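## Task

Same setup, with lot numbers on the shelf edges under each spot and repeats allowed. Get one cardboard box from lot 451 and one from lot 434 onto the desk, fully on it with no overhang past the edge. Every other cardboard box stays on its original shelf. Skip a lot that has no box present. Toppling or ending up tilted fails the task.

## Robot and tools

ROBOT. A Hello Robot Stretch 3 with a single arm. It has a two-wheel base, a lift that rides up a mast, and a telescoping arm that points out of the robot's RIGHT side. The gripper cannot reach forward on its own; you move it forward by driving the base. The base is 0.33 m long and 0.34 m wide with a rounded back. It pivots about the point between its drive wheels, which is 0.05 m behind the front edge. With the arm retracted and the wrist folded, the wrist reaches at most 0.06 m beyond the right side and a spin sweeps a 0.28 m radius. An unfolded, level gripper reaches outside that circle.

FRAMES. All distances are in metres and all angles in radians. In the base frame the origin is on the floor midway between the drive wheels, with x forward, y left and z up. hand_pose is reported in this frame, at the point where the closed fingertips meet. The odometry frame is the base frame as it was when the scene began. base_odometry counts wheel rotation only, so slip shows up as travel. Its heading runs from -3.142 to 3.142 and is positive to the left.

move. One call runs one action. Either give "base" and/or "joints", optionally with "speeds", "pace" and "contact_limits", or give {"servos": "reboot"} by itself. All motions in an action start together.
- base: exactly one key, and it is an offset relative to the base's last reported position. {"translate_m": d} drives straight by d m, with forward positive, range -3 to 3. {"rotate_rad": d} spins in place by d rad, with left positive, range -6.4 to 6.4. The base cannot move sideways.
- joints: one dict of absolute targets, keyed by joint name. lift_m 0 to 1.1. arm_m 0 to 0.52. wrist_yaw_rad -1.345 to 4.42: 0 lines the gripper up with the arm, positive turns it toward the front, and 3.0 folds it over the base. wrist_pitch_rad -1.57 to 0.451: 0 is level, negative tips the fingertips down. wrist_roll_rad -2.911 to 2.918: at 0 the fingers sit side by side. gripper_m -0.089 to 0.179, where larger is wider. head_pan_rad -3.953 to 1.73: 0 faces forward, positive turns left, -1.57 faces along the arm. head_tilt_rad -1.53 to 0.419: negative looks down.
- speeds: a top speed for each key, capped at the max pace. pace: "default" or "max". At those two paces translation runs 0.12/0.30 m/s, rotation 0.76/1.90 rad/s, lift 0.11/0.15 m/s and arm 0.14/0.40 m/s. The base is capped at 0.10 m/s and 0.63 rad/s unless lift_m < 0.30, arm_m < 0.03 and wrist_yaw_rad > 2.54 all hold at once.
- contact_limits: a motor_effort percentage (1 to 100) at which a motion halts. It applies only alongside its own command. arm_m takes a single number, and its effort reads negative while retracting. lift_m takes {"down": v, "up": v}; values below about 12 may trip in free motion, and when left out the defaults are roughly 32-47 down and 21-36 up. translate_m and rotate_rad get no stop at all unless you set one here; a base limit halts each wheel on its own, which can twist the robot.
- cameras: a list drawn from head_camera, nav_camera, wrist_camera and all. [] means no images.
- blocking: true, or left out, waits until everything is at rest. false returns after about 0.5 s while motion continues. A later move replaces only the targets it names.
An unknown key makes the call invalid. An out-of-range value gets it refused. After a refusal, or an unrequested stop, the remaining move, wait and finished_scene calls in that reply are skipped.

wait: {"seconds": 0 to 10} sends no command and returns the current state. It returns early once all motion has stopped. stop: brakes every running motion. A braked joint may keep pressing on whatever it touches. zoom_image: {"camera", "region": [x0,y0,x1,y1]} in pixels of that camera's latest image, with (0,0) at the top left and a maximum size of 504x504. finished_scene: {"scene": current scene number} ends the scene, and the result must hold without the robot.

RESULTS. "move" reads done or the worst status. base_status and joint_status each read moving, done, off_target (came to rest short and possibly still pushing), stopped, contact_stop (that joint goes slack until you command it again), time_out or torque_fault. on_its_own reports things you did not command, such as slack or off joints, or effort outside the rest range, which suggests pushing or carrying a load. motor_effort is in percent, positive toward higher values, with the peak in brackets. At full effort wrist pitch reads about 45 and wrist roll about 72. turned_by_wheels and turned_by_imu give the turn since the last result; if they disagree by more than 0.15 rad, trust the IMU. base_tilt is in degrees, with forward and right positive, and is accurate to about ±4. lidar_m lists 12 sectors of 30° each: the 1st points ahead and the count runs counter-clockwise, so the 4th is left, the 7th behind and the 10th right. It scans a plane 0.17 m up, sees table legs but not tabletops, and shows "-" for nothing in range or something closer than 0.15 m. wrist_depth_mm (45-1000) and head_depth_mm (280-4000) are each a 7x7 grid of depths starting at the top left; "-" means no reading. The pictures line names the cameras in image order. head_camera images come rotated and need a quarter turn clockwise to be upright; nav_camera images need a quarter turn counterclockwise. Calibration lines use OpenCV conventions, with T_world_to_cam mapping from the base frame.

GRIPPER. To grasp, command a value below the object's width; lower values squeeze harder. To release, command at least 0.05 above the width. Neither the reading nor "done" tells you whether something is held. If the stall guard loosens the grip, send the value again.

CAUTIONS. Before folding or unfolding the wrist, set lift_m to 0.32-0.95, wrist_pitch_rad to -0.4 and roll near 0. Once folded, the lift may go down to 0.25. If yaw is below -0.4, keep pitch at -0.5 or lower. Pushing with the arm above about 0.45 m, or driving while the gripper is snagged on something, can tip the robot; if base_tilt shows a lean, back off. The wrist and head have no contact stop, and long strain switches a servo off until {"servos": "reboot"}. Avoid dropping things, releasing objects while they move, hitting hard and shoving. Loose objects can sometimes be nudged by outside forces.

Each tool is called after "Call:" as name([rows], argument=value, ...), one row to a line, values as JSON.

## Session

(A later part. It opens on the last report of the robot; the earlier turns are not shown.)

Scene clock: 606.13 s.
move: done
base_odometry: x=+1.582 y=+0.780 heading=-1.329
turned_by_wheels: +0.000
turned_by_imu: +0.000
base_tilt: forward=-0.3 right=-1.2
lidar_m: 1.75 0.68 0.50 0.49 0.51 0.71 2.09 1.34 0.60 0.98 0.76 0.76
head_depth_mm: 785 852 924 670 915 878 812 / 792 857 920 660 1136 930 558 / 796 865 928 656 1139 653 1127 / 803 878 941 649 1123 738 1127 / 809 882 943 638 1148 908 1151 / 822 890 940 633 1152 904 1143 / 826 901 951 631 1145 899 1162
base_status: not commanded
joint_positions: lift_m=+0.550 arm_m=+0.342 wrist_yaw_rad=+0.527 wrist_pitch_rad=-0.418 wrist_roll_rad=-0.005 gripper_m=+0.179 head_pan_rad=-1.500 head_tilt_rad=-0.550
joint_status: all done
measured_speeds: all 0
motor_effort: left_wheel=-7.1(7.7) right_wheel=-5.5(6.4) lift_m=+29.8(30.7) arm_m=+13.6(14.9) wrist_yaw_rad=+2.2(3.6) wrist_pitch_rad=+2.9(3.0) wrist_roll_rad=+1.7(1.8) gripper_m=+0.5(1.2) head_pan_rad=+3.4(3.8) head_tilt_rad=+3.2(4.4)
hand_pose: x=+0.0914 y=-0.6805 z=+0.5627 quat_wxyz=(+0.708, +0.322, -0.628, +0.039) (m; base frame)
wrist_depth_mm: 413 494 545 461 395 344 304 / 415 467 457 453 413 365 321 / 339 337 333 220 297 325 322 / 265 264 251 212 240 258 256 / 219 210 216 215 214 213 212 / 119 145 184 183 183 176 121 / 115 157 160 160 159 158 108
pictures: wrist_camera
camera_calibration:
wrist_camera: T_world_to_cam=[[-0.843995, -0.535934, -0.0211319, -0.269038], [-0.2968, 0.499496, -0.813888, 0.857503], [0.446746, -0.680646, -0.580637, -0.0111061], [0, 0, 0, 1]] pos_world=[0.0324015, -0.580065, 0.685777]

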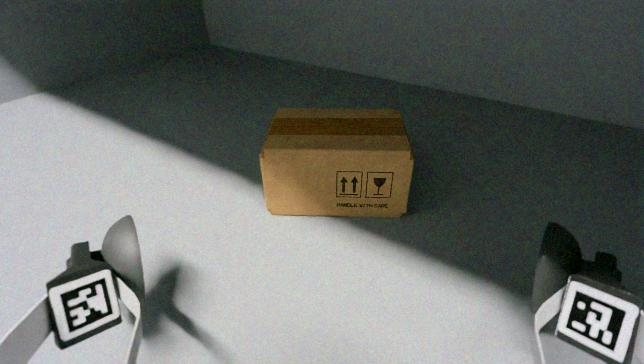

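Call:
move(base={"translate_m": 0.0455}, joints={"arm_m": 0.42}, speeds={"arm_m": 0.062, "translate_m": 0.036}, contact_limits={"arm_m": 35}, cameras=["wrist_camera"])

Call:
move(joints={"gripper_m": 0.04}, cameras=[])

Call:
move(joints={"lift_m": 0.62}, cameras=["wrist_camera"])

Call:
move(joints={"arm_m": 0.0}, speeds={"arm_m": 0.25}, cameras=["wrist_camera"])

Scene clock: 621.30 s.
move: done
base_odometry: x=+1.593 y=+0.736 heading=-1.329
turned_by_wheels: +0.000
turned_by_imu: +0.000
base_tilt: forward=-0.2 right=-1.2
lidar_m: 1.74 0.68 0.50 0.49 0.51 0.71 2.09 1.36 0.63 0.98 0.73 0.77
head_depth_mm: 786 854 919 668 1059 931 829 / 786 859 920 661 1137 901 556 / 797 869 927 655 1135 722 1122 / 801 873 935 647 1125 825 1120 / 810 883 945 638 1156 896 1143 / 817 893 938 633 1151 907 1138 / 823 899 953 631 1136 898 1164
base_status: done
joint_positions: lift_m=+0.550 arm_m=+0.420 wrist_yaw_rad=+0.527 wrist_pitch_rad=-0.418 wrist_roll_rad=-0.005 gripper_m=+0.179 head_pan_rad=-1.500 head_tilt_rad=-0.550
joint_status: all done
measured_speeds: all 0
motor_effort: left_wheel=+5.9(7.5) right_wheel=+4.4(10.1) lift_m=+26.7(31.0) arm_m=+13.3(15.2) wrist_yaw_rad=+3.0(3.2) wrist_pitch_rad=+2.9(3.0) wrist_roll_rad=+1.4(1.8) gripper_m=+0.4(1.2) head_pan_rad=+3.3(3.9) head_tilt_rad=+3.2(4.1)
contact_limits: arm_m 35 (drawing in: default 31, maximum 55; extending or still: default 40, maximum 69)
hand_pose: x=+0.0914 y=-0.7590 z=+0.5627 quat_wxyz=(+0.708, +0.322, -0.627, +0.039) (m; base frame)
wrist_depth_mm: 371 449 443 371 318 276 245 / 386 436 450 389 337 295 259 / 337 333 331 330 325 306 276 / 265 263 261 260 259 257 254 / 218 208 153 142 147 213 211 / 119 145 131 129 126 176 121 / 118 156 152 145 146 157 108
pictures: wrist_camera
camera_calibration:
wrist_camera: T_world_to_cam=[[-0.84399, -0.535943, -0.0211321, -0.311112], [-0.296805, 0.499493, -0.813888, 0.896713], [0.446753, -0.680641, -0.580637, -0.0645309], [0, 0, 0, 1]] pos_world=[0.0324025, -0.658563, 0.685781]

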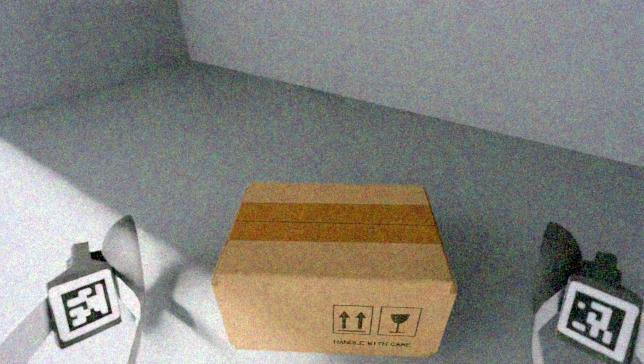

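Scene clock: 623.23 s.
move: done
base_odometry: x=+1.593 y=+0.736 heading=-1.329
turned_by_wheels: +0.000
turned_by_imu: +0.000
base_tilt: forward=-0.2 right=-1.2
lidar_m: 1.74 0.68 0.50 0.49 0.51 0.71 2.08 1.36 0.62 0.98 0.73 0.77
head_depth_mm: 782 848 925 671 1056 934 832 / 791 859 922 660 1138 901 555 / 795 866 927 652 1133 719 1128 / 804 874 938 645 1122 831 1123 / 808 883 941 638 1158 912 1143 / 818 892 944 634 1151 905 1143 / 824 899 954 630 1142 901 1166
base_status: not commanded
joint_positions: lift_m=+0.550 arm_m=+0.420 wrist_yaw_rad=+0.527 wrist_pitch_rad=-0.415 wrist_roll_rad=-0.005 gripper_m=+0.041 head_pan_rad=-1.500 head_tilt_rad=-0.550
joint_status: all done
measured_speeds: all 0
motor_effort: left_wheel=+5.8(6.3) right_wheel=+4.0(4.6) lift_m=+22.4(27.1) arm_m=+14.0(14.1) wrist_yaw_rad=+2.0(3.8) wrist_pitch_rad=+2.3(3.0) wrist_roll_rad=+1.6(1.8) gripper_m=-19.7(91.8) head_pan_rad=+3.1(3.6) head_tilt_rad=+3.7(3.9)
contact_limits: arm_m 35 (drawing in: default 31, maximum 55; extending or still: default 40, maximum 69)
hand_pose: x=+0.0916 y=-0.7593 z=+0.5634 quat_wxyz=(+0.708, +0.321, -0.628, +0.040) (m; base frame)
wrist_depth_mm: 372 447 439 372 318 274 244 / 386 436 449 397 340 296 259 / 340 338 339 332 329 304 275 / 268 266 264 174 260 260 257 / 219 218 149 142 146 215 213 / 186 175 134 139 133 126 181 / 166 153 156 155 152 119 158
pictures: none
No camera images: "cameras" was empty.

Scene clock: 624.70 s.
move: done
base_odometry: x=+1.593 y=+0.736 heading=-1.329
turned_by_wheels: +0.000
turned_by_imu: +0.000
base_tilt: forward=-0.4 right=-1.1
lidar_m: 1.74 0.68 0.50 0.49 0.51 0.70 2.09 1.36 0.62 0.98 0.73 0.78
head_depth_mm: 783 852 921 669 1051 934 828 / 792 859 920 661 1130 597 462 / 797 867 930 652 679 847 1126 / 803 873 934 646 930 861 1127 / 808 886 947 638 1149 912 1143 / 816 890 942 633 1145 904 1134 / 825 898 958 630 1143 897 1162
base_status: not commanded
joint_positions: lift_m=+0.620 arm_m=+0.420 wrist_yaw_rad=+0.527 wrist_pitch_rad=-0.421 wrist_roll_rad=-0.005 gripper_m=+0.041 head_pan_rad=-1.500 head_tilt_rad=-0.550
joint_status: all done
measured_speeds: all 0
motor_effort: left_wheel=+6.0(6.5) right_wheel=+3.7(4.8) lift_m=+31.0(34.3) arm_m=+6.4(13.6) wrist_yaw_rad=+1.3(3.2) wrist_pitch_rad=+3.6(3.6) wrist_roll_rad=+1.5(1.8) gripper_m=-19.0(20.1) head_pan_rad=+3.3(3.6) head_tilt_rad=+3.3(4.0)
contact_limits: arm_m 35 (drawing in: default 31, maximum 55; extending or still: default 40, maximum 69)
hand_pose: x=+0.0912 y=-0.7586 z=+0.6319 quat_wxyz=(+0.708, +0.323, -0.627, +0.038) (m; base frame)
wrist_depth_mm: 374 447 443 375 317 276 246 / 384 464 492 403 339 295 259 / 401 463 480 433 370 317 277 / 388 385 383 181 361 339 295 / 320 317 151 144 147 311 299 / 270 255 133 140 135 126 265 / 243 223 222 221 222 123 231
pictures: wrist_camera
camera_calibration:
wrist_camera: T_world_to_cam=[[-0.843891, -0.536093, -0.0212654, -0.30962], [-0.298333, 0.501827, -0.811891, 0.95346], [0.445921, -0.678803, -0.583421, -0.0207604], [0, 0, 0, 1]] pos_world=[0.0324207, -0.658549, 0.755409]

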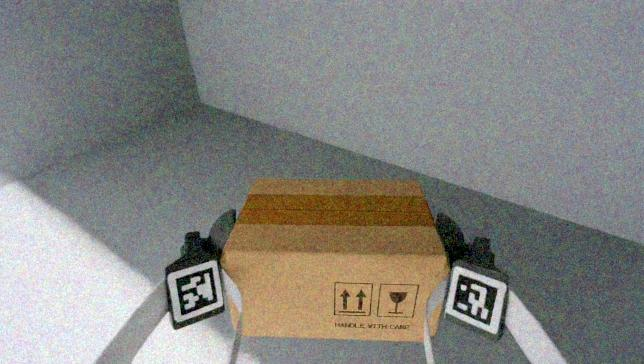

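Scene clock: 628.43 s.
move: done
base_odometry: x=+1.593 y=+0.736 heading=-1.329
turned_by_wheels: +0.000
turned_by_imu: +0.000
base_tilt: forward=-0.4 right=-1.2
lidar_m: 1.74 0.68 0.50 0.49 0.51 0.70 2.08 1.36 0.63 0.98 0.73 0.77
head_depth_mm: 783 852 922 669 1055 936 829 / 788 856 921 663 1135 928 1134 / 796 868 928 654 1135 922 1131 / 806 876 939 645 1122 914 1129 / 809 881 949 640 1157 913 1141 / 820 894 946 634 1155 905 1143 / 822 899 951 630 1143 900 1164
base_status: not commanded
joint_positions: lift_m=+0.620 arm_m=+0.001 wrist_yaw_rad=+0.527 wrist_pitch_rad=-0.422 wrist_roll_rad=-0.004 gripper_m=+0.041 head_pan_rad=-1.500 head_tilt_rad=-0.550
joint_status: all done
measured_speeds: all 0
motor_effort: left_wheel=+6.2(6.6) right_wheel=+4.0(4.7) lift_m=+26.0(31.0) arm_m=-12.4(14.5) wrist_yaw_rad=+1.6(3.1) wrist_pitch_rad=+3.7(3.7) wrist_roll_rad=+1.4(1.8) gripper_m=-18.7(19.7) head_pan_rad=+3.4(3.9) head_tilt_rad=+2.9(4.1)
hand_pose: x=+0.0912 y=-0.3391 z=+0.6318 quat_wxyz=(+0.708, +0.323, -0.627, +0.038) (m; base frame)
wrist_depth_mm: - 501 583 783 738 635 569 / - 552 586 657 652 644 598 / - - 517 487 482 478 474 / - - 649 181 381 382 375 / - - 150 143 146 326 314 / 964 124 134 140 135 126 304 / 861 774 774 703 155 123 716
pictures: wrist_camera
camera_calibration:
wrist_camera: T_world_to_cam=[[-0.843986, -0.535927, -0.0216898, -0.0844313], [-0.298073, 0.502261, -0.811718, 0.742914], [0.445915, -0.678613, -0.583647, 0.264151], [0, 0, 0, 1]] pos_world=[0.0323946, -0.23913, 0.755377]

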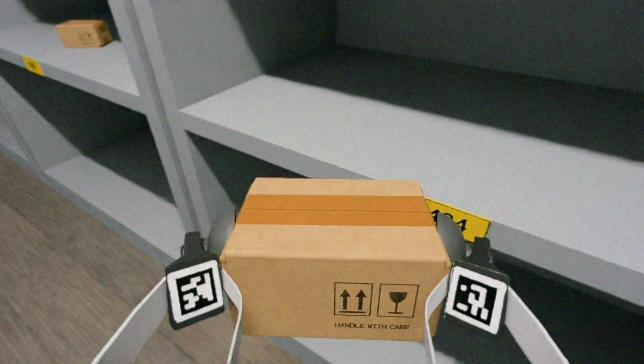

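Call:
move(base={"translate_m": -0.3}, joints={"wrist_yaw_rad": 2.62, "lift_m": 0.37, "head_pan_rad": 0.0, "head_tilt_rad": -0.9}, pace="max", cameras=["head_camera"])

Call:
move(joints={"lift_m": 0.288}, cameras=["head_camera", "wrist_camera"])

Scene clock: 704.37 s.
move: done
base_odometry: x=+1.521 y=+1.027 heading=-1.329
turned_by_wheels: +0.000
turned_by_imu: -0.001
base_tilt: forward=-0.3 right=-1.1
lidar_m: 1.77 0.69 0.51 0.49 0.51 0.71 2.03 1.10 0.53 0.52 1.02 0.96
head_depth_mm: 1943 1665 1919 1668 1400 1260 1129 / 2325 2623 2032 1756 1473 1278 1125 / 2366 2646 2132 1730 1462 1268 1118 / 2383 2649 2097 1717 1445 1259 1119 / 2435 2595 2101 1711 1449 1255 1102 / 2015 2083 1947 1703 1443 1251 1105 / 1362 1413 1450 1476 1400 1245 1097
base_status: done
joint_positions: lift_m=+0.370 arm_m=+0.001 wrist_yaw_rad=+2.617 wrist_pitch_rad=-0.422 wrist_roll_rad=-0.004 gripper_m=+0.041 head_pan_rad=+0.000 head_tilt_rad=-0.902
joint_status: all done
measured_speeds: all 0
motor_effort: left_wheel=-6.1(10.4) right_wheel=-4.4(14.7) lift_m=+30.8(32.0) arm_m=-1.6(7.5) wrist_yaw_rad=+1.3(7.8) wrist_pitch_rad=+3.6(3.8) wrist_roll_rad=+1.4(1.8) gripper_m=-18.8(19.5) head_pan_rad=-3.2(4.8) head_tilt_rad=-0.8(10.2)
hand_pose: x=+0.0908 y=+0.0482 z=+0.3817 quat_wxyz=(+0.323, +0.705, -0.035, +0.631) (m; base frame)
wrist_depth_mm: 427 466 514 568 657 763 907 / 448 495 554 631 718 867 - / 485 531 600 695 823 955 - / 520 576 625 181 828 882 864 / 555 613 150 143 146 726 732 / 227 124 133 140 135 127 614 / 199 511 519 516 155 126 529
pictures: head_camera (sideways)
camera_calibration:
head_camera: T_world_to_cam=[[-0.750417, -0.0465978, -0.65932, 0.877417], [0.000355181, 0.997483, -0.070902, 0.0918831], [0.660964, -0.0534403, -0.748512, 0.92553], [0, 0, 0, 1]] pos_world=[0.0466541, -0.00130561, 1.27778]

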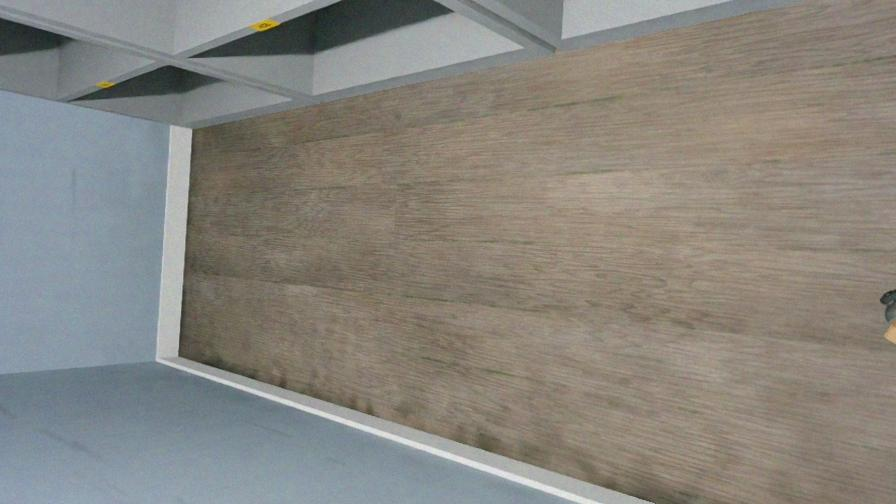

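Scene clock: 705.93 s.
move: done
base_odometry: x=+1.521 y=+1.027 heading=-1.329
turned_by_wheels: +0.000
turned_by_imu: +0.000
base_tilt: forward=-0.4 right=-1.1
lidar_m: 1.77 0.69 0.51 0.49 0.51 0.71 2.03 1.11 0.53 0.52 1.01 0.96
head_depth_mm: 1959 1662 1911 1658 1402 1260 1133 / 2313 2587 2044 1765 1475 1270 1127 / 2376 2634 2124 1734 1458 1268 1114 / 2415 2630 2085 1716 1469 1256 1121 / 2431 2619 2086 1698 1440 1252 1111 / 2004 2090 1942 1708 1444 1245 1103 / 1376 1408 1442 1494 1394 1240 1099
base_status: not commanded
joint_positions: lift_m=+0.288 arm_m=+0.001 wrist_yaw_rad=+2.617 wrist_pitch_rad=-0.422 wrist_roll_rad=-0.004 gripper_m=+0.041 head_pan_rad=+0.000 head_tilt_rad=-0.902
joint_status: all done
measured_speeds: all 0
motor_effort: left_wheel=-5.9(6.5) right_wheel=-4.6(5.6) lift_m=+26.2(29.5) arm_m=+1.3(1.7) wrist_yaw_rad=+1.9(3.0) wrist_pitch_rad=+3.7(3.8) wrist_roll_rad=+1.3(1.6) gripper_m=-18.8(19.6) head_pan_rad=-3.3(3.8) head_tilt_rad=+2.1(2.6)
hand_pose: x=+0.0908 y=+0.0482 z=+0.2997 quat_wxyz=(+0.323, +0.705, -0.035, +0.631) (m; base frame)
wrist_depth_mm: 426 462 513 574 656 770 920 / 446 495 556 631 736 874 - / 488 533 601 688 781 884 933 / 514 571 618 181 733 722 724 / 543 590 150 143 146 607 596 / 227 124 133 140 135 127 512 / 199 268 274 429 155 126 445
pictures: head_camera (sideways), wrist_camera
camera_calibration:
head_camera: T_world_to_cam=[[-0.750109, -0.0463191, -0.659691, 0.877898], [0.000760743, 0.997483, -0.0709016, 0.0918802], [0.661314, -0.0536857, -0.748185, 0.925103], [0, 0, 0, 1]] pos_world=[0.0466656, -0.00132067, 1.2778]
wrist_camera: T_world_to_cam=[[0.88409, -0.466812, -0.0217115, -0.0446101], [-0.288423, -0.508508, -0.811315, 0.326359], [0.367691, 0.723538, -0.584206, 0.272993], [0, 0, 0, 1]] pos_world=[0.0331916, -0.0523896, 0.423296]

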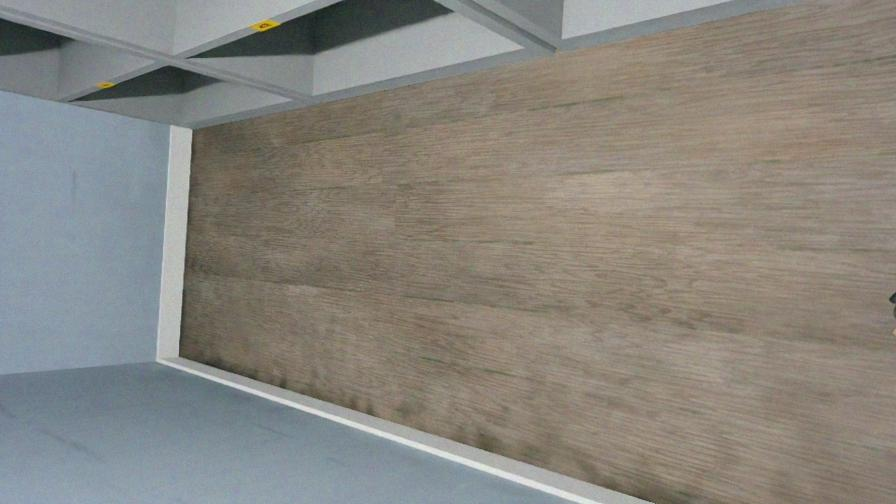

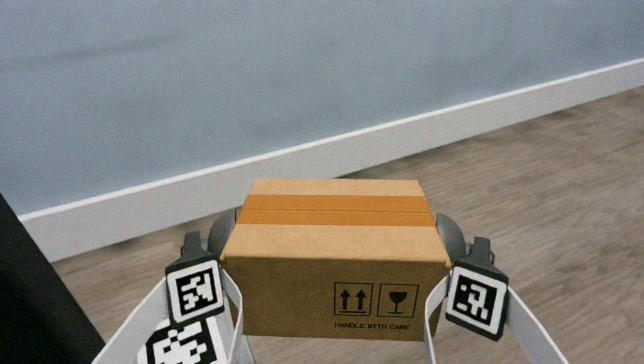

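Call:
move(base={"translate_m": -1.5}, pace="max", cameras=[])

Call:
move(base={"rotate_rad": 1.677}, pace="max", cameras=[])

Call:
move(base={"translate_m": -1.2}, pace="max", cameras=["wrist_camera"])

Scene clock: 720.83 s.
move: done
base_odometry: x=+1.161 y=+2.483 heading=-1.329
turned_by_wheels: +0.000
turned_by_imu: -0.002
base_tilt: forward=-0.3 right=-1.2
lidar_m: 1.89 0.73 0.54 0.53 0.55 0.56 0.54 0.56 0.79 2.29 0.68 0.71
head_depth_mm: 1994 1495 1591 1672 1421 1256 1128 / 2723 2403 2099 1737 1483 1276 1127 / 3661 2748 2148 1730 1469 1271 1122 / 3635 2738 2108 1730 1452 1265 1115 / 3451 2709 2107 1711 1452 1258 1113 / 2146 2241 2015 1693 1439 1250 1106 / 1465 1505 1553 1566 1405 1243 1100
base_status: done
joint_positions: lift_m=+0.288 arm_m=+0.001 wrist_yaw_rad=+2.617 wrist_pitch_rad=-0.422 wrist_roll_rad=-0.004 gripper_m=+0.041 head_pan_rad=+0.000 head_tilt_rad=-0.899
joint_status: not commanded
measured_speeds: all 0
motor_effort: left_wheel=+0.8(14.6) right_wheel=-8.5(15.6) lift_m=+24.3(31.7) arm_m=+12.4(13.2) wrist_yaw_rad=+1.2(3.3) wrist_pitch_rad=+3.7(3.8) wrist_roll_rad=+1.4(1.7) gripper_m=-18.7(19.4) head_pan_rad=-2.4(3.7) head_tilt_rad=-3.8(5.1)
hand_pose: x=+0.0908 y=+0.0482 z=+0.2997 quat_wxyz=(+0.323, +0.705, -0.035, +0.631) (m; base frame)
wrist_depth_mm: 448 491 540 613 689 819 999 / 481 521 584 659 784 902 - / 513 569 640 737 830 905 929 / 546 603 651 181 737 726 732 / 584 623 150 143 146 600 596 / 227 125 134 140 135 126 512 / 199 268 272 430 154 126 447
pictures: none
No camera images: "cameras" was empty.

Scene clock: 723.00 s.
move: done
base_odometry: x=+1.161 y=+2.483 heading=+0.348
turned_by_wheels: +1.677
turned_by_imu: +1.644
base_tilt: forward=-0.5 right=-1.2
lidar_m: 0.52 0.56 0.55 0.54 0.58 0.86 2.92 0.69 1.44 1.47 0.68 0.53
head_depth_mm: 412 472 558 681 872 1196 1133 / 416 479 567 692 890 1206 1125 / 420 485 572 707 914 1204 1123 / 426 493 584 719 938 1219 1116 / 430 499 594 734 963 1210 1113 / 435 506 601 753 986 1228 1104 / 442 514 614 768 1018 1229 1092
base_status: done
joint_positions: lift_m=+0.288 arm_m=+0.001 wrist_yaw_rad=+2.617 wrist_pitch_rad=-0.422 wrist_roll_rad=-0.004 gripper_m=+0.041 head_pan_rad=+0.000 head_tilt_rad=-0.899
joint_status: not commanded
measured_speeds: all 0
motor_effort: left_wheel=-6.8(14.9) right_wheel=+8.4(14.3) lift_m=+24.5(25.5) arm_m=+0.0(13.0) wrist_yaw_rad=+1.6(2.8) wrist_pitch_rad=+3.7(3.8) wrist_roll_rad=+1.3(1.7) gripper_m=-18.8(19.5) head_pan_rad=-2.3(3.0) head_tilt_rad=-6.1(6.6)
hand_pose: x=+0.0908 y=+0.0482 z=+0.2997 quat_wxyz=(+0.323, +0.705, -0.035, +0.631) (m; base frame)
wrist_depth_mm: 470 496 - - 691 563 443 / 498 - - - 727 586 450 / - - - 736 771 616 464 / 585 627 668 180 733 620 487 / 596 623 150 143 147 578 490 / 227 125 134 140 135 126 482 / 199 268 274 426 155 126 448
pictures: none
No camera images: "cameras" was empty.

Scene clock: 728.37 s.
move: done
base_odometry: x=+0.033 y=+2.074 heading=+0.348
turned_by_wheels: +0.000
turned_by_imu: -0.001
base_tilt: forward=-0.3 right=-1.3
lidar_m: 1.71 0.86 0.67 0.66 0.71 1.06 2.05 1.77 2.57 0.69 0.43 0.57
head_depth_mm: 1454 1676 1967 1770 1099 1025 991 / 1460 1692 1965 1751 1477 1282 1125 / 1480 1726 1991 1736 1461 1267 1121 / 1503 1740 1976 1727 1446 1254 1111 / 1526 1760 2000 1718 1449 1248 1109 / 1527 1786 1965 1704 1440 1250 1111 / 1464 1548 1649 1602 1428 1241 1095
base_status: done
joint_positions: lift_m=+0.288 arm_m=+0.001 wrist_yaw_rad=+2.617 wrist_pitch_rad=-0.422 wrist_roll_rad=-0.004 gripper_m=+0.041 head_pan_rad=+0.000 head_tilt_rad=-0.901
joint_status: not commanded
measured_speeds: all 0
motor_effort: left_wheel=-0.1(15.0) right_wheel=-4.0(14.4) lift_m=+26.4(26.6) arm_m=-12.4(13.5) wrist_yaw_rad=+2.4(3.4) wrist_pitch_rad=+3.7(3.8) wrist_roll_rad=+1.4(1.8) gripper_m=-18.9(19.5) head_pan_rad=-1.9(2.7) head_tilt_rad=-6.5(7.7)
hand_pose: x=+0.0908 y=+0.0482 z=+0.2997 quat_wxyz=(+0.323, +0.705, -0.035, +0.631) (m; base frame)
wrist_depth_mm: - - - - - - - / - - - - 934 - - / - 715 777 846 908 930 925 / 690 726 769 181 726 730 727 / 624 644 150 143 147 605 598 / 227 125 134 140 134 126 511 / 200 267 273 432 155 126 450
pictures: wrist_camera
camera_calibration:
wrist_camera: T_world_to_cam=[[0.884141, -0.466715, -0.0217074, -0.0445976], [-0.288365, -0.508541, -0.811315, 0.326358], [0.367614, 0.723576, -0.584207, 0.273003], [0, 0, 0, 1]] pos_world=[0.0331813, -0.0523861, 0.423301]

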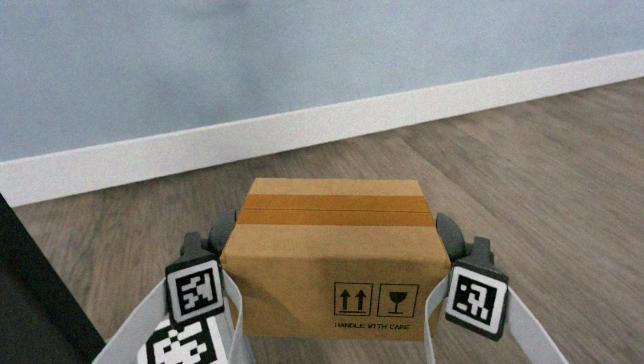

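Call:
move(base={"rotate_rad": -2.172}, joints={"head_pan_rad": -1.4, "head_tilt_rad": -0.65}, pace="max", cameras=[])

Call:
move(base={"translate_m": 1.565}, pace="max", cameras=["head_camera"])

Call:
move(joints={"lift_m": 0.38}, pace="max", cameras=[])

Call:
move(joints={"lift_m": 0.88, "wrist_yaw_rad": 0.0}, pace="max", cameras=["head_camera", "wrist_camera"])

Scene clock: 762.13 s.
move: done
base_odometry: x=+0.033 y=+2.074 heading=-1.824
turned_by_wheels: -2.172
turned_by_imu: -2.132
base_tilt: forward=-0.3 right=-1.2
lidar_m: 2.09 0.80 0.43 0.53 1.73 0.90 0.68 0.67 0.70 1.00 2.05 1.77
head_depth_mm: 966 998 1038 1095 1144 1202 1194 / 1144 1201 1262 1340 1419 1414 1235 / 1424 1507 1604 1734 1720 1448 1231 / 1775 1928 2133 2184 1792 1450 1213 / 1761 1948 2183 2295 1774 1447 1203 / 1707 1892 2103 2282 1759 1432 1200 / 1653 1819 2039 2175 1744 1415 1198
base_status: done
joint_positions: lift_m=+0.288 arm_m=+0.001 wrist_yaw_rad=+2.617 wrist_pitch_rad=-0.422 wrist_roll_rad=-0.004 gripper_m=+0.041 head_pan_rad=-1.404 head_tilt_rad=-0.649
joint_status: all done
measured_speeds: all 0
motor_effort: left_wheel=+6.5(15.2) right_wheel=-8.5(14.6) lift_m=+26.5(27.6) arm_m=-12.7(13.7) wrist_yaw_rad=+2.8(3.7) wrist_pitch_rad=+3.8(3.8) wrist_roll_rad=+1.3(1.7) gripper_m=-18.9(19.5) head_pan_rad=+3.4(6.0) head_tilt_rad=+1.1(8.5)
hand_pose: x=+0.0908 y=+0.0482 z=+0.2997 quat_wxyz=(+0.323, +0.705, -0.035, +0.631) (m; base frame)
wrist_depth_mm: - - 478 491 766 - - / - - - 537 885 - - / 963 900 - 629 895 901 913 / 773 757 710 180 735 719 730 / 624 631 150 143 147 602 602 / 227 125 134 140 135 126 511 / 199 267 274 431 155 126 447
pictures: none
No camera images: "cameras" was empty.

Scene clock: 768.73 s.
move: done
base_odometry: x=-0.358 y=+0.559 heading=-1.824
turned_by_wheels: +0.000
turned_by_imu: +0.001
base_tilt: forward=-0.2 right=-1.3
lidar_m: 1.99 2.24 1.29 0.98 0.96 1.00 2.11 2.05 1.82 1.07 0.71 1.08
head_depth_mm: 1281 1451 1663 1055 1695 1474 1231 / 1249 1394 1511 1051 1419 1464 1224 / 1208 1332 1439 1038 885 1449 1228 / 1165 1298 1392 1021 839 1445 1214 / 1129 1245 1356 1014 808 1402 1211 / 1100 1207 1316 1010 798 1390 1202 / 1071 1179 1266 1001 770 1378 1168
base_status: done
joint_positions: lift_m=+0.288 arm_m=+0.001 wrist_yaw_rad=+2.618 wrist_pitch_rad=-0.422 wrist_roll_rad=-0.004 gripper_m=+0.041 head_pan_rad=-1.400 head_tilt_rad=-0.649
joint_status: not commanded
measured_speeds: all 0
motor_effort: left_wheel=+3.9(15.8) right_wheel=+3.6(11.8) lift_m=+28.3(28.9) arm_m=-9.8(13.2) wrist_yaw_rad=+2.4(3.6) wrist_pitch_rad=+3.8(3.9) wrist_roll_rad=+1.5(1.8) gripper_m=-19.3(19.7) head_pan_rad=+3.2(4.3) head_tilt_rad=-5.3(6.1)
hand_pose: x=+0.0907 y=+0.0482 z=+0.2997 quat_wxyz=(+0.323, +0.705, -0.035, +0.631) (m; base frame)
wrist_depth_mm: 830 986 - - - - - / 871 - - - - - - / 876 933 951 947 942 927 919 / 768 758 788 181 742 720 725 / 619 641 149 143 147 598 601 / 228 125 134 140 134 126 521 / 199 267 274 431 155 126 448
pictures: head_camera (sideways)
camera_calibration:
head_camera: T_world_to_cam=[[-0.141087, 0.545436, -0.826193, 1.0912], [0.986101, 0.151389, -0.0684503, 0.0827013], [0.0877416, -0.824367, -0.559214, 0.682797], [0, 0, 0, 1]] pos_world=[0.0124922, -0.0448213, 1.28903]

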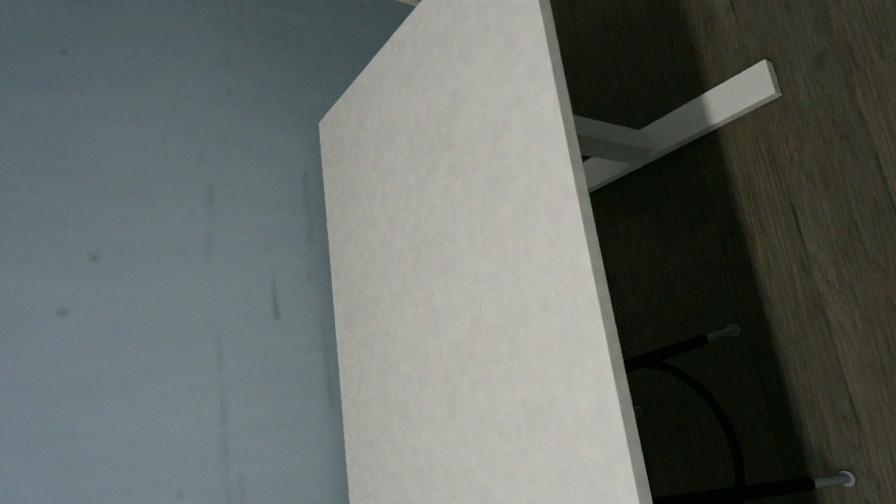

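Scene clock: 770.13 s.
move: done
base_odometry: x=-0.358 y=+0.559 heading=-1.824
turned_by_wheels: +0.000
turned_by_imu: +0.000
base_tilt: forward=-0.4 right=-1.1
lidar_m: 1.98 2.24 1.29 0.97 0.96 1.00 2.11 2.05 1.81 1.07 0.71 1.07
head_depth_mm: 1296 1450 1649 1056 1690 1475 1239 / 1241 1394 1510 1045 1417 1420 1223 / 1202 1340 1450 1038 876 1449 1222 / 1168 1301 1396 1024 840 1444 1210 / 1126 1251 1359 1017 811 1396 1212 / 1106 1209 1313 1009 798 1390 1197 / 1065 1171 1274 1000 769 1393 1172
base_status: not commanded
joint_positions: lift_m=+0.380 arm_m=+0.001 wrist_yaw_rad=+2.618 wrist_pitch_rad=-0.423 wrist_roll_rad=-0.004 gripper_m=+0.041 head_pan_rad=-1.400 head_tilt_rad=-0.650
joint_status: all done
measured_speeds: all 0
motor_effort: left_wheel=+3.8(4.7) right_wheel=+4.3(4.9) lift_m=+31.4(34.3) arm_m=-9.1(10.5) wrist_yaw_rad=+2.7(2.8) wrist_pitch_rad=+3.8(3.9) wrist_roll_rad=+1.3(1.7) gripper_m=-18.9(19.5) head_pan_rad=+2.8(4.1) head_tilt_rad=-6.6(6.6)
hand_pose: x=+0.0907 y=+0.0482 z=+0.3916 quat_wxyz=(+0.323, +0.705, -0.035, +0.631) (m; base frame)
wrist_depth_mm: 836 990 - - - - - / 857 - - - - - - / 909 - - - - - - / 889 910 950 181 906 909 883 / 753 775 150 143 147 745 727 / 226 124 133 140 135 126 631 / 199 534 544 529 155 126 540
pictures: none
No camera images: "cameras" was empty.

Scene clock: 774.27 s.
move: done
base_odometry: x=-0.358 y=+0.559 heading=-1.824
turned_by_wheels: +0.000
turned_by_imu: +0.000
base_tilt: forward=-0.3 right=-1.2
lidar_m: 1.99 2.24 1.28 0.98 0.96 1.00 2.11 2.05 1.81 1.07 0.71 1.08
head_depth_mm: 1296 1452 1648 1055 1699 1508 - / 1251 1385 1508 1051 883 294 - / 1208 1344 1441 1039 823 296 298 / 1164 1296 1389 1030 817 1397 1191 / 1138 1257 1367 1020 810 1402 1206 / 1101 1218 1318 1006 800 1392 1203 / 1072 1181 1280 996 768 1391 1178
base_status: not commanded
joint_positions: lift_m=+0.880 arm_m=+0.001 wrist_yaw_rad=+0.003 wrist_pitch_rad=-0.423 wrist_roll_rad=-0.004 gripper_m=+0.041 head_pan_rad=-1.400 head_tilt_rad=-0.650
joint_status: all done
measured_speeds: all 0
motor_effort: left_wheel=+4.3(4.6) right_wheel=+3.6(4.6) lift_m=+28.8(34.4) arm_m=-7.9(10.1) wrist_yaw_rad=-2.8(9.4) wrist_pitch_rad=+3.7(3.9) wrist_roll_rad=+1.5(1.8) gripper_m=-18.8(19.3) head_pan_rad=+2.8(3.8) head_tilt_rad=-6.0(6.2)
hand_pose: x=-0.0209 y=-0.3693 z=+0.8916 quat_wxyz=(+0.693, +0.150, -0.689, -0.147) (m; base frame)
wrist_depth_mm: - - - - - - - / - - - - - - - / - - - - - - - / - - - 172 180 - - / - - 150 144 146 - - / - 123 133 140 134 127 - / - 788 - - 155 123 -
pictures: head_camera (sideways), wrist_camera
camera_calibration:
head_camera: T_world_to_cam=[[-0.14119, 0.54603, -0.825782, 1.09066], [0.986093, 0.151439, -0.0684638, 0.0827188], [0.0876726, -0.823964, -0.559818, 0.683584], [0, 0, 0, 1]] pos_world=[0.0124907, -0.0448121, 1.28899]
wrist_camera: T_world_to_cam=[[-0.998913, -0.0412482, -0.0217278, -0.0100773], [-0.00650293, 0.584772, -0.811172, 0.971654], [0.0461652, -0.810148, -0.584404, 0.388983], [0, 0, 0, 1]] pos_world=[-0.0217052, -0.253478, 1.01528]

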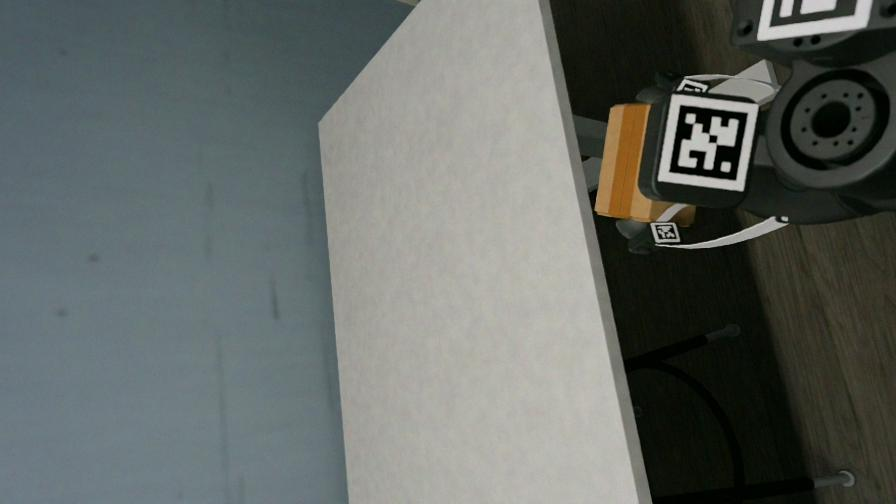

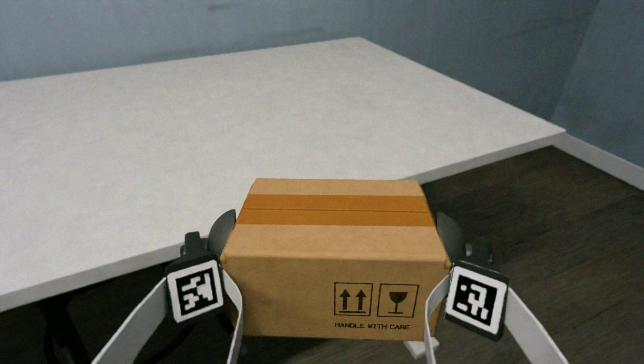

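Call:
move(joints={"arm_m": 0.453, "lift_m": 0.775}, speeds={"arm_m": 0.25, "lift_m": 0.06}, cameras=[])

Call:
move(joints={"lift_m": 0.737}, speeds={"lift_m": 0.03}, contact_limits={"lift_m": {"down": 14}}, cameras=["wrist_camera", "head_camera"])

Scene clock: 800.17 s.
move: done
base_odometry: x=-0.358 y=+0.559 heading=-1.824
turned_by_wheels: +0.000
turned_by_imu: +0.000
base_tilt: forward=-0.3 right=-1.2
lidar_m: 1.99 2.24 1.29 0.97 0.96 1.00 2.10 2.05 1.82 1.07 0.71 1.07
head_depth_mm: 1292 1448 1645 610 436 359 323 / 1246 1387 1515 615 1419 1430 1229 / 1206 1340 1437 913 882 1449 1217 / 1164 1295 1395 1021 841 1443 1209 / 1137 1262 1363 1015 807 1402 1207 / 1093 1217 1305 1002 797 1379 1208 / 1072 1176 1269 995 771 1387 1178
base_status: not commanded
joint_positions: lift_m=+0.775 arm_m=+0.453 wrist_yaw_rad=+0.003 wrist_pitch_rad=-0.423 wrist_roll_rad=-0.004 gripper_m=+0.041 head_pan_rad=-1.400 head_tilt_rad=-0.650
joint_status: all done
measured_speeds: all 0
motor_effort: left_wheel=+3.9(4.8) right_wheel=+3.7(5.0) lift_m=+24.3(27.7) arm_m=+12.7(15.3) wrist_yaw_rad=-2.7(4.8) wrist_pitch_rad=+3.7(3.8) wrist_roll_rad=+1.5(1.7) gripper_m=-19.0(19.6) head_pan_rad=+2.4(3.4) head_tilt_rad=-5.1(6.2)
hand_pose: x=-0.0209 y=-0.8218 z=+0.7866 quat_wxyz=(+0.693, +0.150, -0.689, -0.147) (m; base frame)
wrist_depth_mm: - - - - - - - / - - - - - - - / - - - - - - - / - - - 172 171 - - / 271 270 150 144 146 264 263 / 231 223 133 140 134 126 226 / 206 190 194 189 187 123 196
pictures: none
No camera images: "cameras" was empty.

Scene clock: 801.87 s.
move: done
base_odometry: x=-0.358 y=+0.559 heading=-1.824
turned_by_wheels: +0.000
turned_by_imu: +0.000
base_tilt: forward=-0.3 right=-1.2
lidar_m: 1.99 2.24 1.28 0.97 0.96 1.00 2.11 2.06 1.81 1.07 0.71 1.08
head_depth_mm: 1281 1453 1654 1015 490 392 326 / 1250 1399 1507 641 1426 1428 1232 / 1207 1340 1444 950 874 1447 1223 / 1159 1298 1395 1027 841 1436 1213 / 1136 1248 1365 1016 807 1403 1214 / 1101 1217 1309 1006 796 1394 1205 / 1073 1173 1263 1001 768 1380 1176
base_status: not commanded
joint_positions: lift_m=+0.737 arm_m=+0.453 wrist_yaw_rad=+0.003 wrist_pitch_rad=-0.412 wrist_roll_rad=-0.004 gripper_m=+0.041 head_pan_rad=-1.400 head_tilt_rad=-0.650
joint_status: all done
measured_speeds: all 0
motor_effort: left_wheel=+4.0(4.7) right_wheel=+4.0(4.6) lift_m=+22.4(27.4) arm_m=+9.1(12.5) wrist_yaw_rad=-2.7(4.4) wrist_pitch_rad=+1.8(3.9) wrist_roll_rad=+1.6(1.7) gripper_m=-19.3(19.4) head_pan_rad=+2.6(3.1) head_tilt_rad=-4.9(5.7)
contact_limits: lift_m down 14 (down: maximum 72; up: maximum 65)
hand_pose: x=-0.0209 y=-0.8231 z=+0.7511 quat_wxyz=(+0.694, +0.146, -0.690, -0.144) (m; base frame)
wrist_depth_mm: - - - - - - - / - - - - - - - / - - - - - - - / 258 268 256 175 242 260 260 / 221 220 149 142 146 215 215 / 188 182 134 141 134 126 183 / 167 154 157 156 154 123 159
pictures: head_camera (sideways), wrist_camera
camera_calibration:
head_camera: T_world_to_cam=[[-0.141195, 0.546062, -0.825761, 1.09063], [0.986092, 0.151442, -0.0684645, 0.0827197], [0.0876688, -0.823943, -0.55985, 0.683626], [0, 0, 0, 1]] pos_world=[0.0124906, -0.0448116, 1.28899]
wrist_camera: T_world_to_cam=[[-0.998912, -0.041479, -0.02131, -0.0323502], [-0.00647368, 0.575895, -0.817498, 1.12045], [0.0461814, -0.816471, -0.575537, -0.0726693], [0, 0, 0, 1]] pos_world=[-0.0217056, -0.705935, 0.873452]

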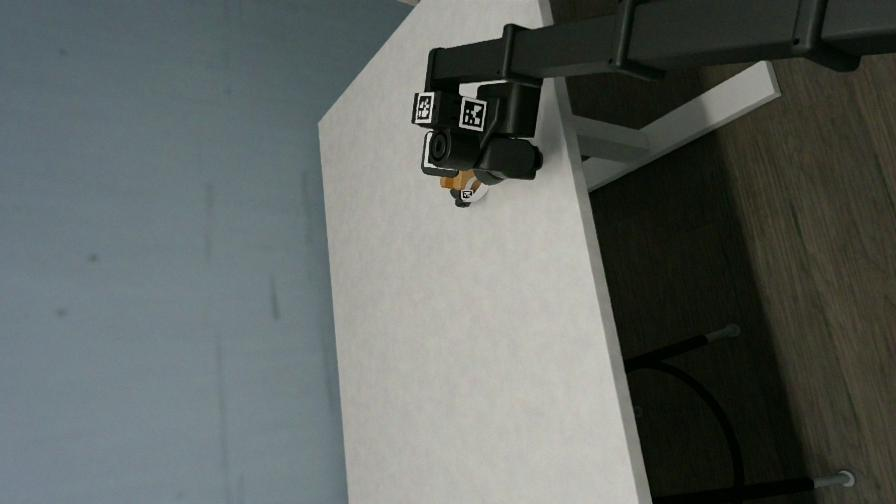

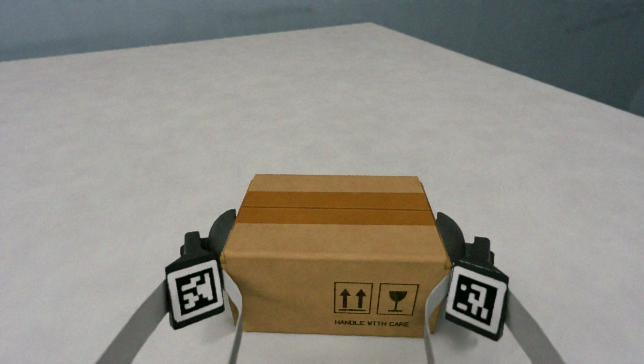

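Call:
move(joints={"gripper_m": 0.179}, cameras=[])

Call:
move(joints={"arm_m": 0.2}, cameras=["wrist_camera"])

Scene clock: 811.27 s.
move: done
base_odometry: x=-0.358 y=+0.559 heading=-1.824
turned_by_wheels: +0.000
turned_by_imu: +0.000
base_tilt: forward=-0.4 right=-1.1
lidar_m: 1.98 2.24 1.29 0.97 0.96 1.00 2.10 2.06 1.81 1.07 0.71 1.08
head_depth_mm: 1286 1447 1662 1013 490 391 326 / 1244 1397 1504 641 1421 1427 1225 / 1207 1334 1440 945 880 1442 1216 / 1166 1297 1383 1027 843 1452 1214 / 1133 1249 1365 1020 811 1399 1208 / 1104 1214 1317 1004 799 1392 1207 / 1072 1176 1269 1000 769 1381 1176
base_status: not commanded
joint_positions: lift_m=+0.737 arm_m=+0.453 wrist_yaw_rad=+0.003 wrist_pitch_rad=-0.416 wrist_roll_rad=-0.004 gripper_m=+0.179 head_pan_rad=-1.400 head_tilt_rad=-0.650
joint_status: all done
measured_speeds: all 0
motor_effort: left_wheel=+4.1(4.4) right_wheel=+4.7(4.7) lift_m=+30.5(31.6) arm_m=-1.3(2.8) wrist_yaw_rad=-3.2(4.2) wrist_pitch_rad=+2.5(2.7) wrist_roll_rad=+1.6(1.6) gripper_m=+0.5(86.1) head_pan_rad=+2.1(3.0) head_tilt_rad=-5.5(5.5)
contact_limits: lift_m down 14 (down: maximum 72; up: maximum 65)
hand_pose: x=-0.0209 y=-0.8226 z=+0.7501 quat_wxyz=(+0.694, +0.148, -0.690, -0.145) (m; base frame)
wrist_depth_mm: - - - - - - - / - - - - - - - / - - - - - - - / 265 253 252 173 249 258 257 / 219 217 203 143 147 214 211 / 119 174 148 138 139 183 121 / 118 157 157 155 155 158 108
pictures: none
No camera images: "cameras" was empty.

Scene clock: 814.37 s.
move: done
base_odometry: x=-0.358 y=+0.559 heading=-1.824
turned_by_wheels: +0.000
turned_by_imu: +0.000
base_tilt: forward=-0.3 right=-1.2
lidar_m: 1.98 2.24 1.29 0.97 0.96 1.00 2.11 2.06 1.82 1.07 0.71 1.08
head_depth_mm: 1288 1445 1643 1050 896 388 337 / 1245 1388 1503 1044 826 425 1193 / 1202 1342 1435 988 792 459 1224 / 1164 1305 1392 1030 841 1451 1212 / 1131 1256 1358 1016 811 1399 1207 / 1105 1213 1309 1013 800 1388 1192 / 1068 1175 1270 995 767 1378 1170
base_status: not commanded
joint_positions: lift_m=+0.737 arm_m=+0.200 wrist_yaw_rad=+0.003 wrist_pitch_rad=-0.416 wrist_roll_rad=-0.004 gripper_m=+0.179 head_pan_rad=-1.400 head_tilt_rad=-0.650
joint_status: all done
measured_speeds: all 0
motor_effort: left_wheel=+3.6(4.5) right_wheel=+4.2(4.6) lift_m=+26.5(31.4) arm_m=-13.0(14.6) wrist_yaw_rad=-3.0(4.5) wrist_pitch_rad=+2.5(2.6) wrist_roll_rad=+1.6(1.6) gripper_m=+1.2(1.2) head_pan_rad=+2.0(2.9) head_tilt_rad=-4.5(5.4)
contact_limits: lift_m down 14 (down: maximum 72; up: maximum 65)
hand_pose: x=-0.0209 y=-0.5696 z=+0.7501 quat_wxyz=(+0.694, +0.148, -0.690, -0.145) (m; base frame)
wrist_depth_mm: - - - - - - - / - - - 353 - - - / - - - - - - - / 256 255 263 252 262 - - / 220 218 218 236 - - - / 119 145 - - - - 121 / 118 919 956 961 936 928 108
pictures: wrist_camera
camera_calibration:
wrist_camera: T_world_to_cam=[[-0.998912, -0.041377, -0.0214894, -0.0216638], [-0.00647141, 0.579484, -0.814958, 0.97376], [0.0461733, -0.813932, -0.579122, 0.137917], [0, 0, 0, 1]] pos_world=[-0.0217067, -0.45292, 0.872978]

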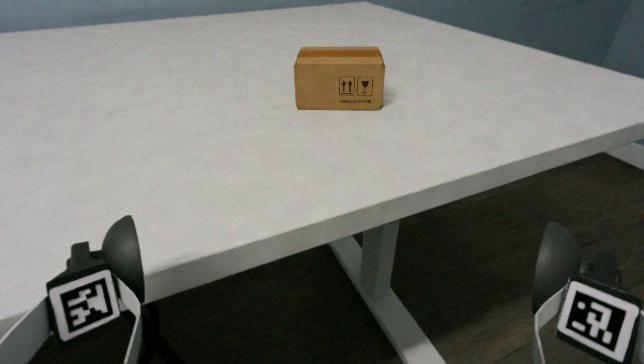

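Call:
move(joints={"head_pan_rad": -0.6, "head_tilt_rad": -0.6}, pace="max", cameras=["head_camera"])

Scene clock: 821.70 s.
move: done
base_odometry: x=-0.358 y=+0.559 heading=-1.824
turned_by_wheels: +0.000
turned_by_imu: +0.000
base_tilt: forward=-0.3 right=-1.3
lidar_m: 1.99 2.24 1.28 0.97 0.96 1.00 2.10 2.05 1.81 1.07 0.71 1.08
head_depth_mm: 1092 1185 1294 1133 848 734 1232 / 1158 1252 1366 1123 835 1402 1254 / 1211 1327 1437 1115 831 1460 1223 / 1281 1406 1501 1106 886 1491 1241 / 1369 1502 1659 1089 923 1462 1235 / 1434 1580 1778 1091 1707 1479 1230 / 1530 1717 1933 2069 1827 1467 1231
base_status: not commanded
joint_positions: lift_m=+0.737 arm_m=+0.200 wrist_yaw_rad=+0.003 wrist_pitch_rad=-0.416 wrist_roll_rad=-0.004 gripper_m=+0.179 head_pan_rad=-0.576 head_tilt_rad=-0.604
joint_status: all done
measured_speeds: all 0
motor_effort: left_wheel=+4.2(4.4) right_wheel=+3.5(4.5) lift_m=+23.4(23.8) arm_m=-12.7(13.1) wrist_yaw_rad=-2.6(4.7) wrist_pitch_rad=+2.5(2.6) wrist_roll_rad=+1.3(1.7) gripper_m=+0.8(0.9) head_pan_rad=-0.7(5.2) head_tilt_rad=+3.6(6.4)
contact_limits: lift_m down 14 (down: maximum 72; up: maximum 65)
hand_pose: x=-0.0209 y=-0.5696 z=+0.7501 quat_wxyz=(+0.694, +0.148, -0.690, -0.145) (m; base frame)
wrist_depth_mm: - - - - - - - / - - - 355 - - - / - - - - - - - / 256 255 263 252 262 - - / 220 218 219 236 - - - / 119 145 - - - - 121 / 118 904 972 948 937 932 108
pictures: head_camera (sideways)
camera_calibration:
head_camera: T_world_to_cam=[[-0.464084, 0.246351, -0.850845, 1.12531], [0.561583, 0.824659, -0.0675393, 0.0841088], [0.685019, -0.509164, -0.521058, 0.629511], [0, 0, 0, 1]] pos_world=[0.0437772, -0.0260587, 1.29116]

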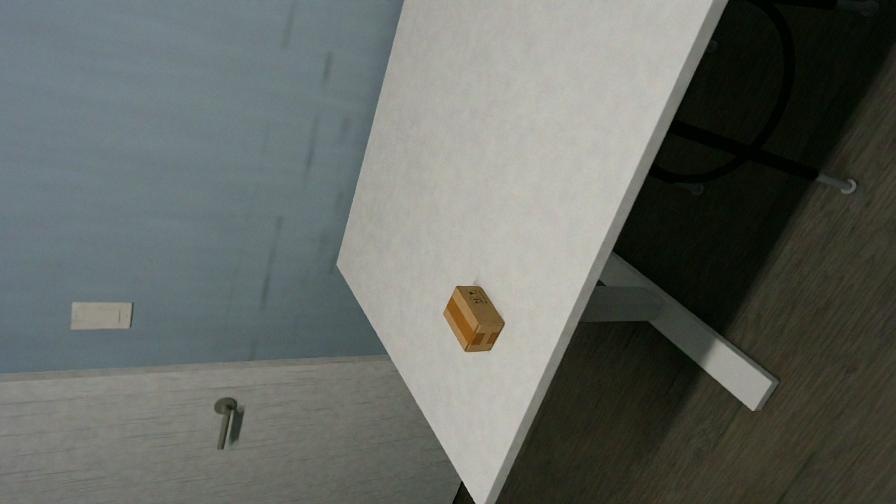

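Both boxes are on the desk. Finishing scene 2.

Call:
finished_scene(scene=2)

The scene is finished: the task was done.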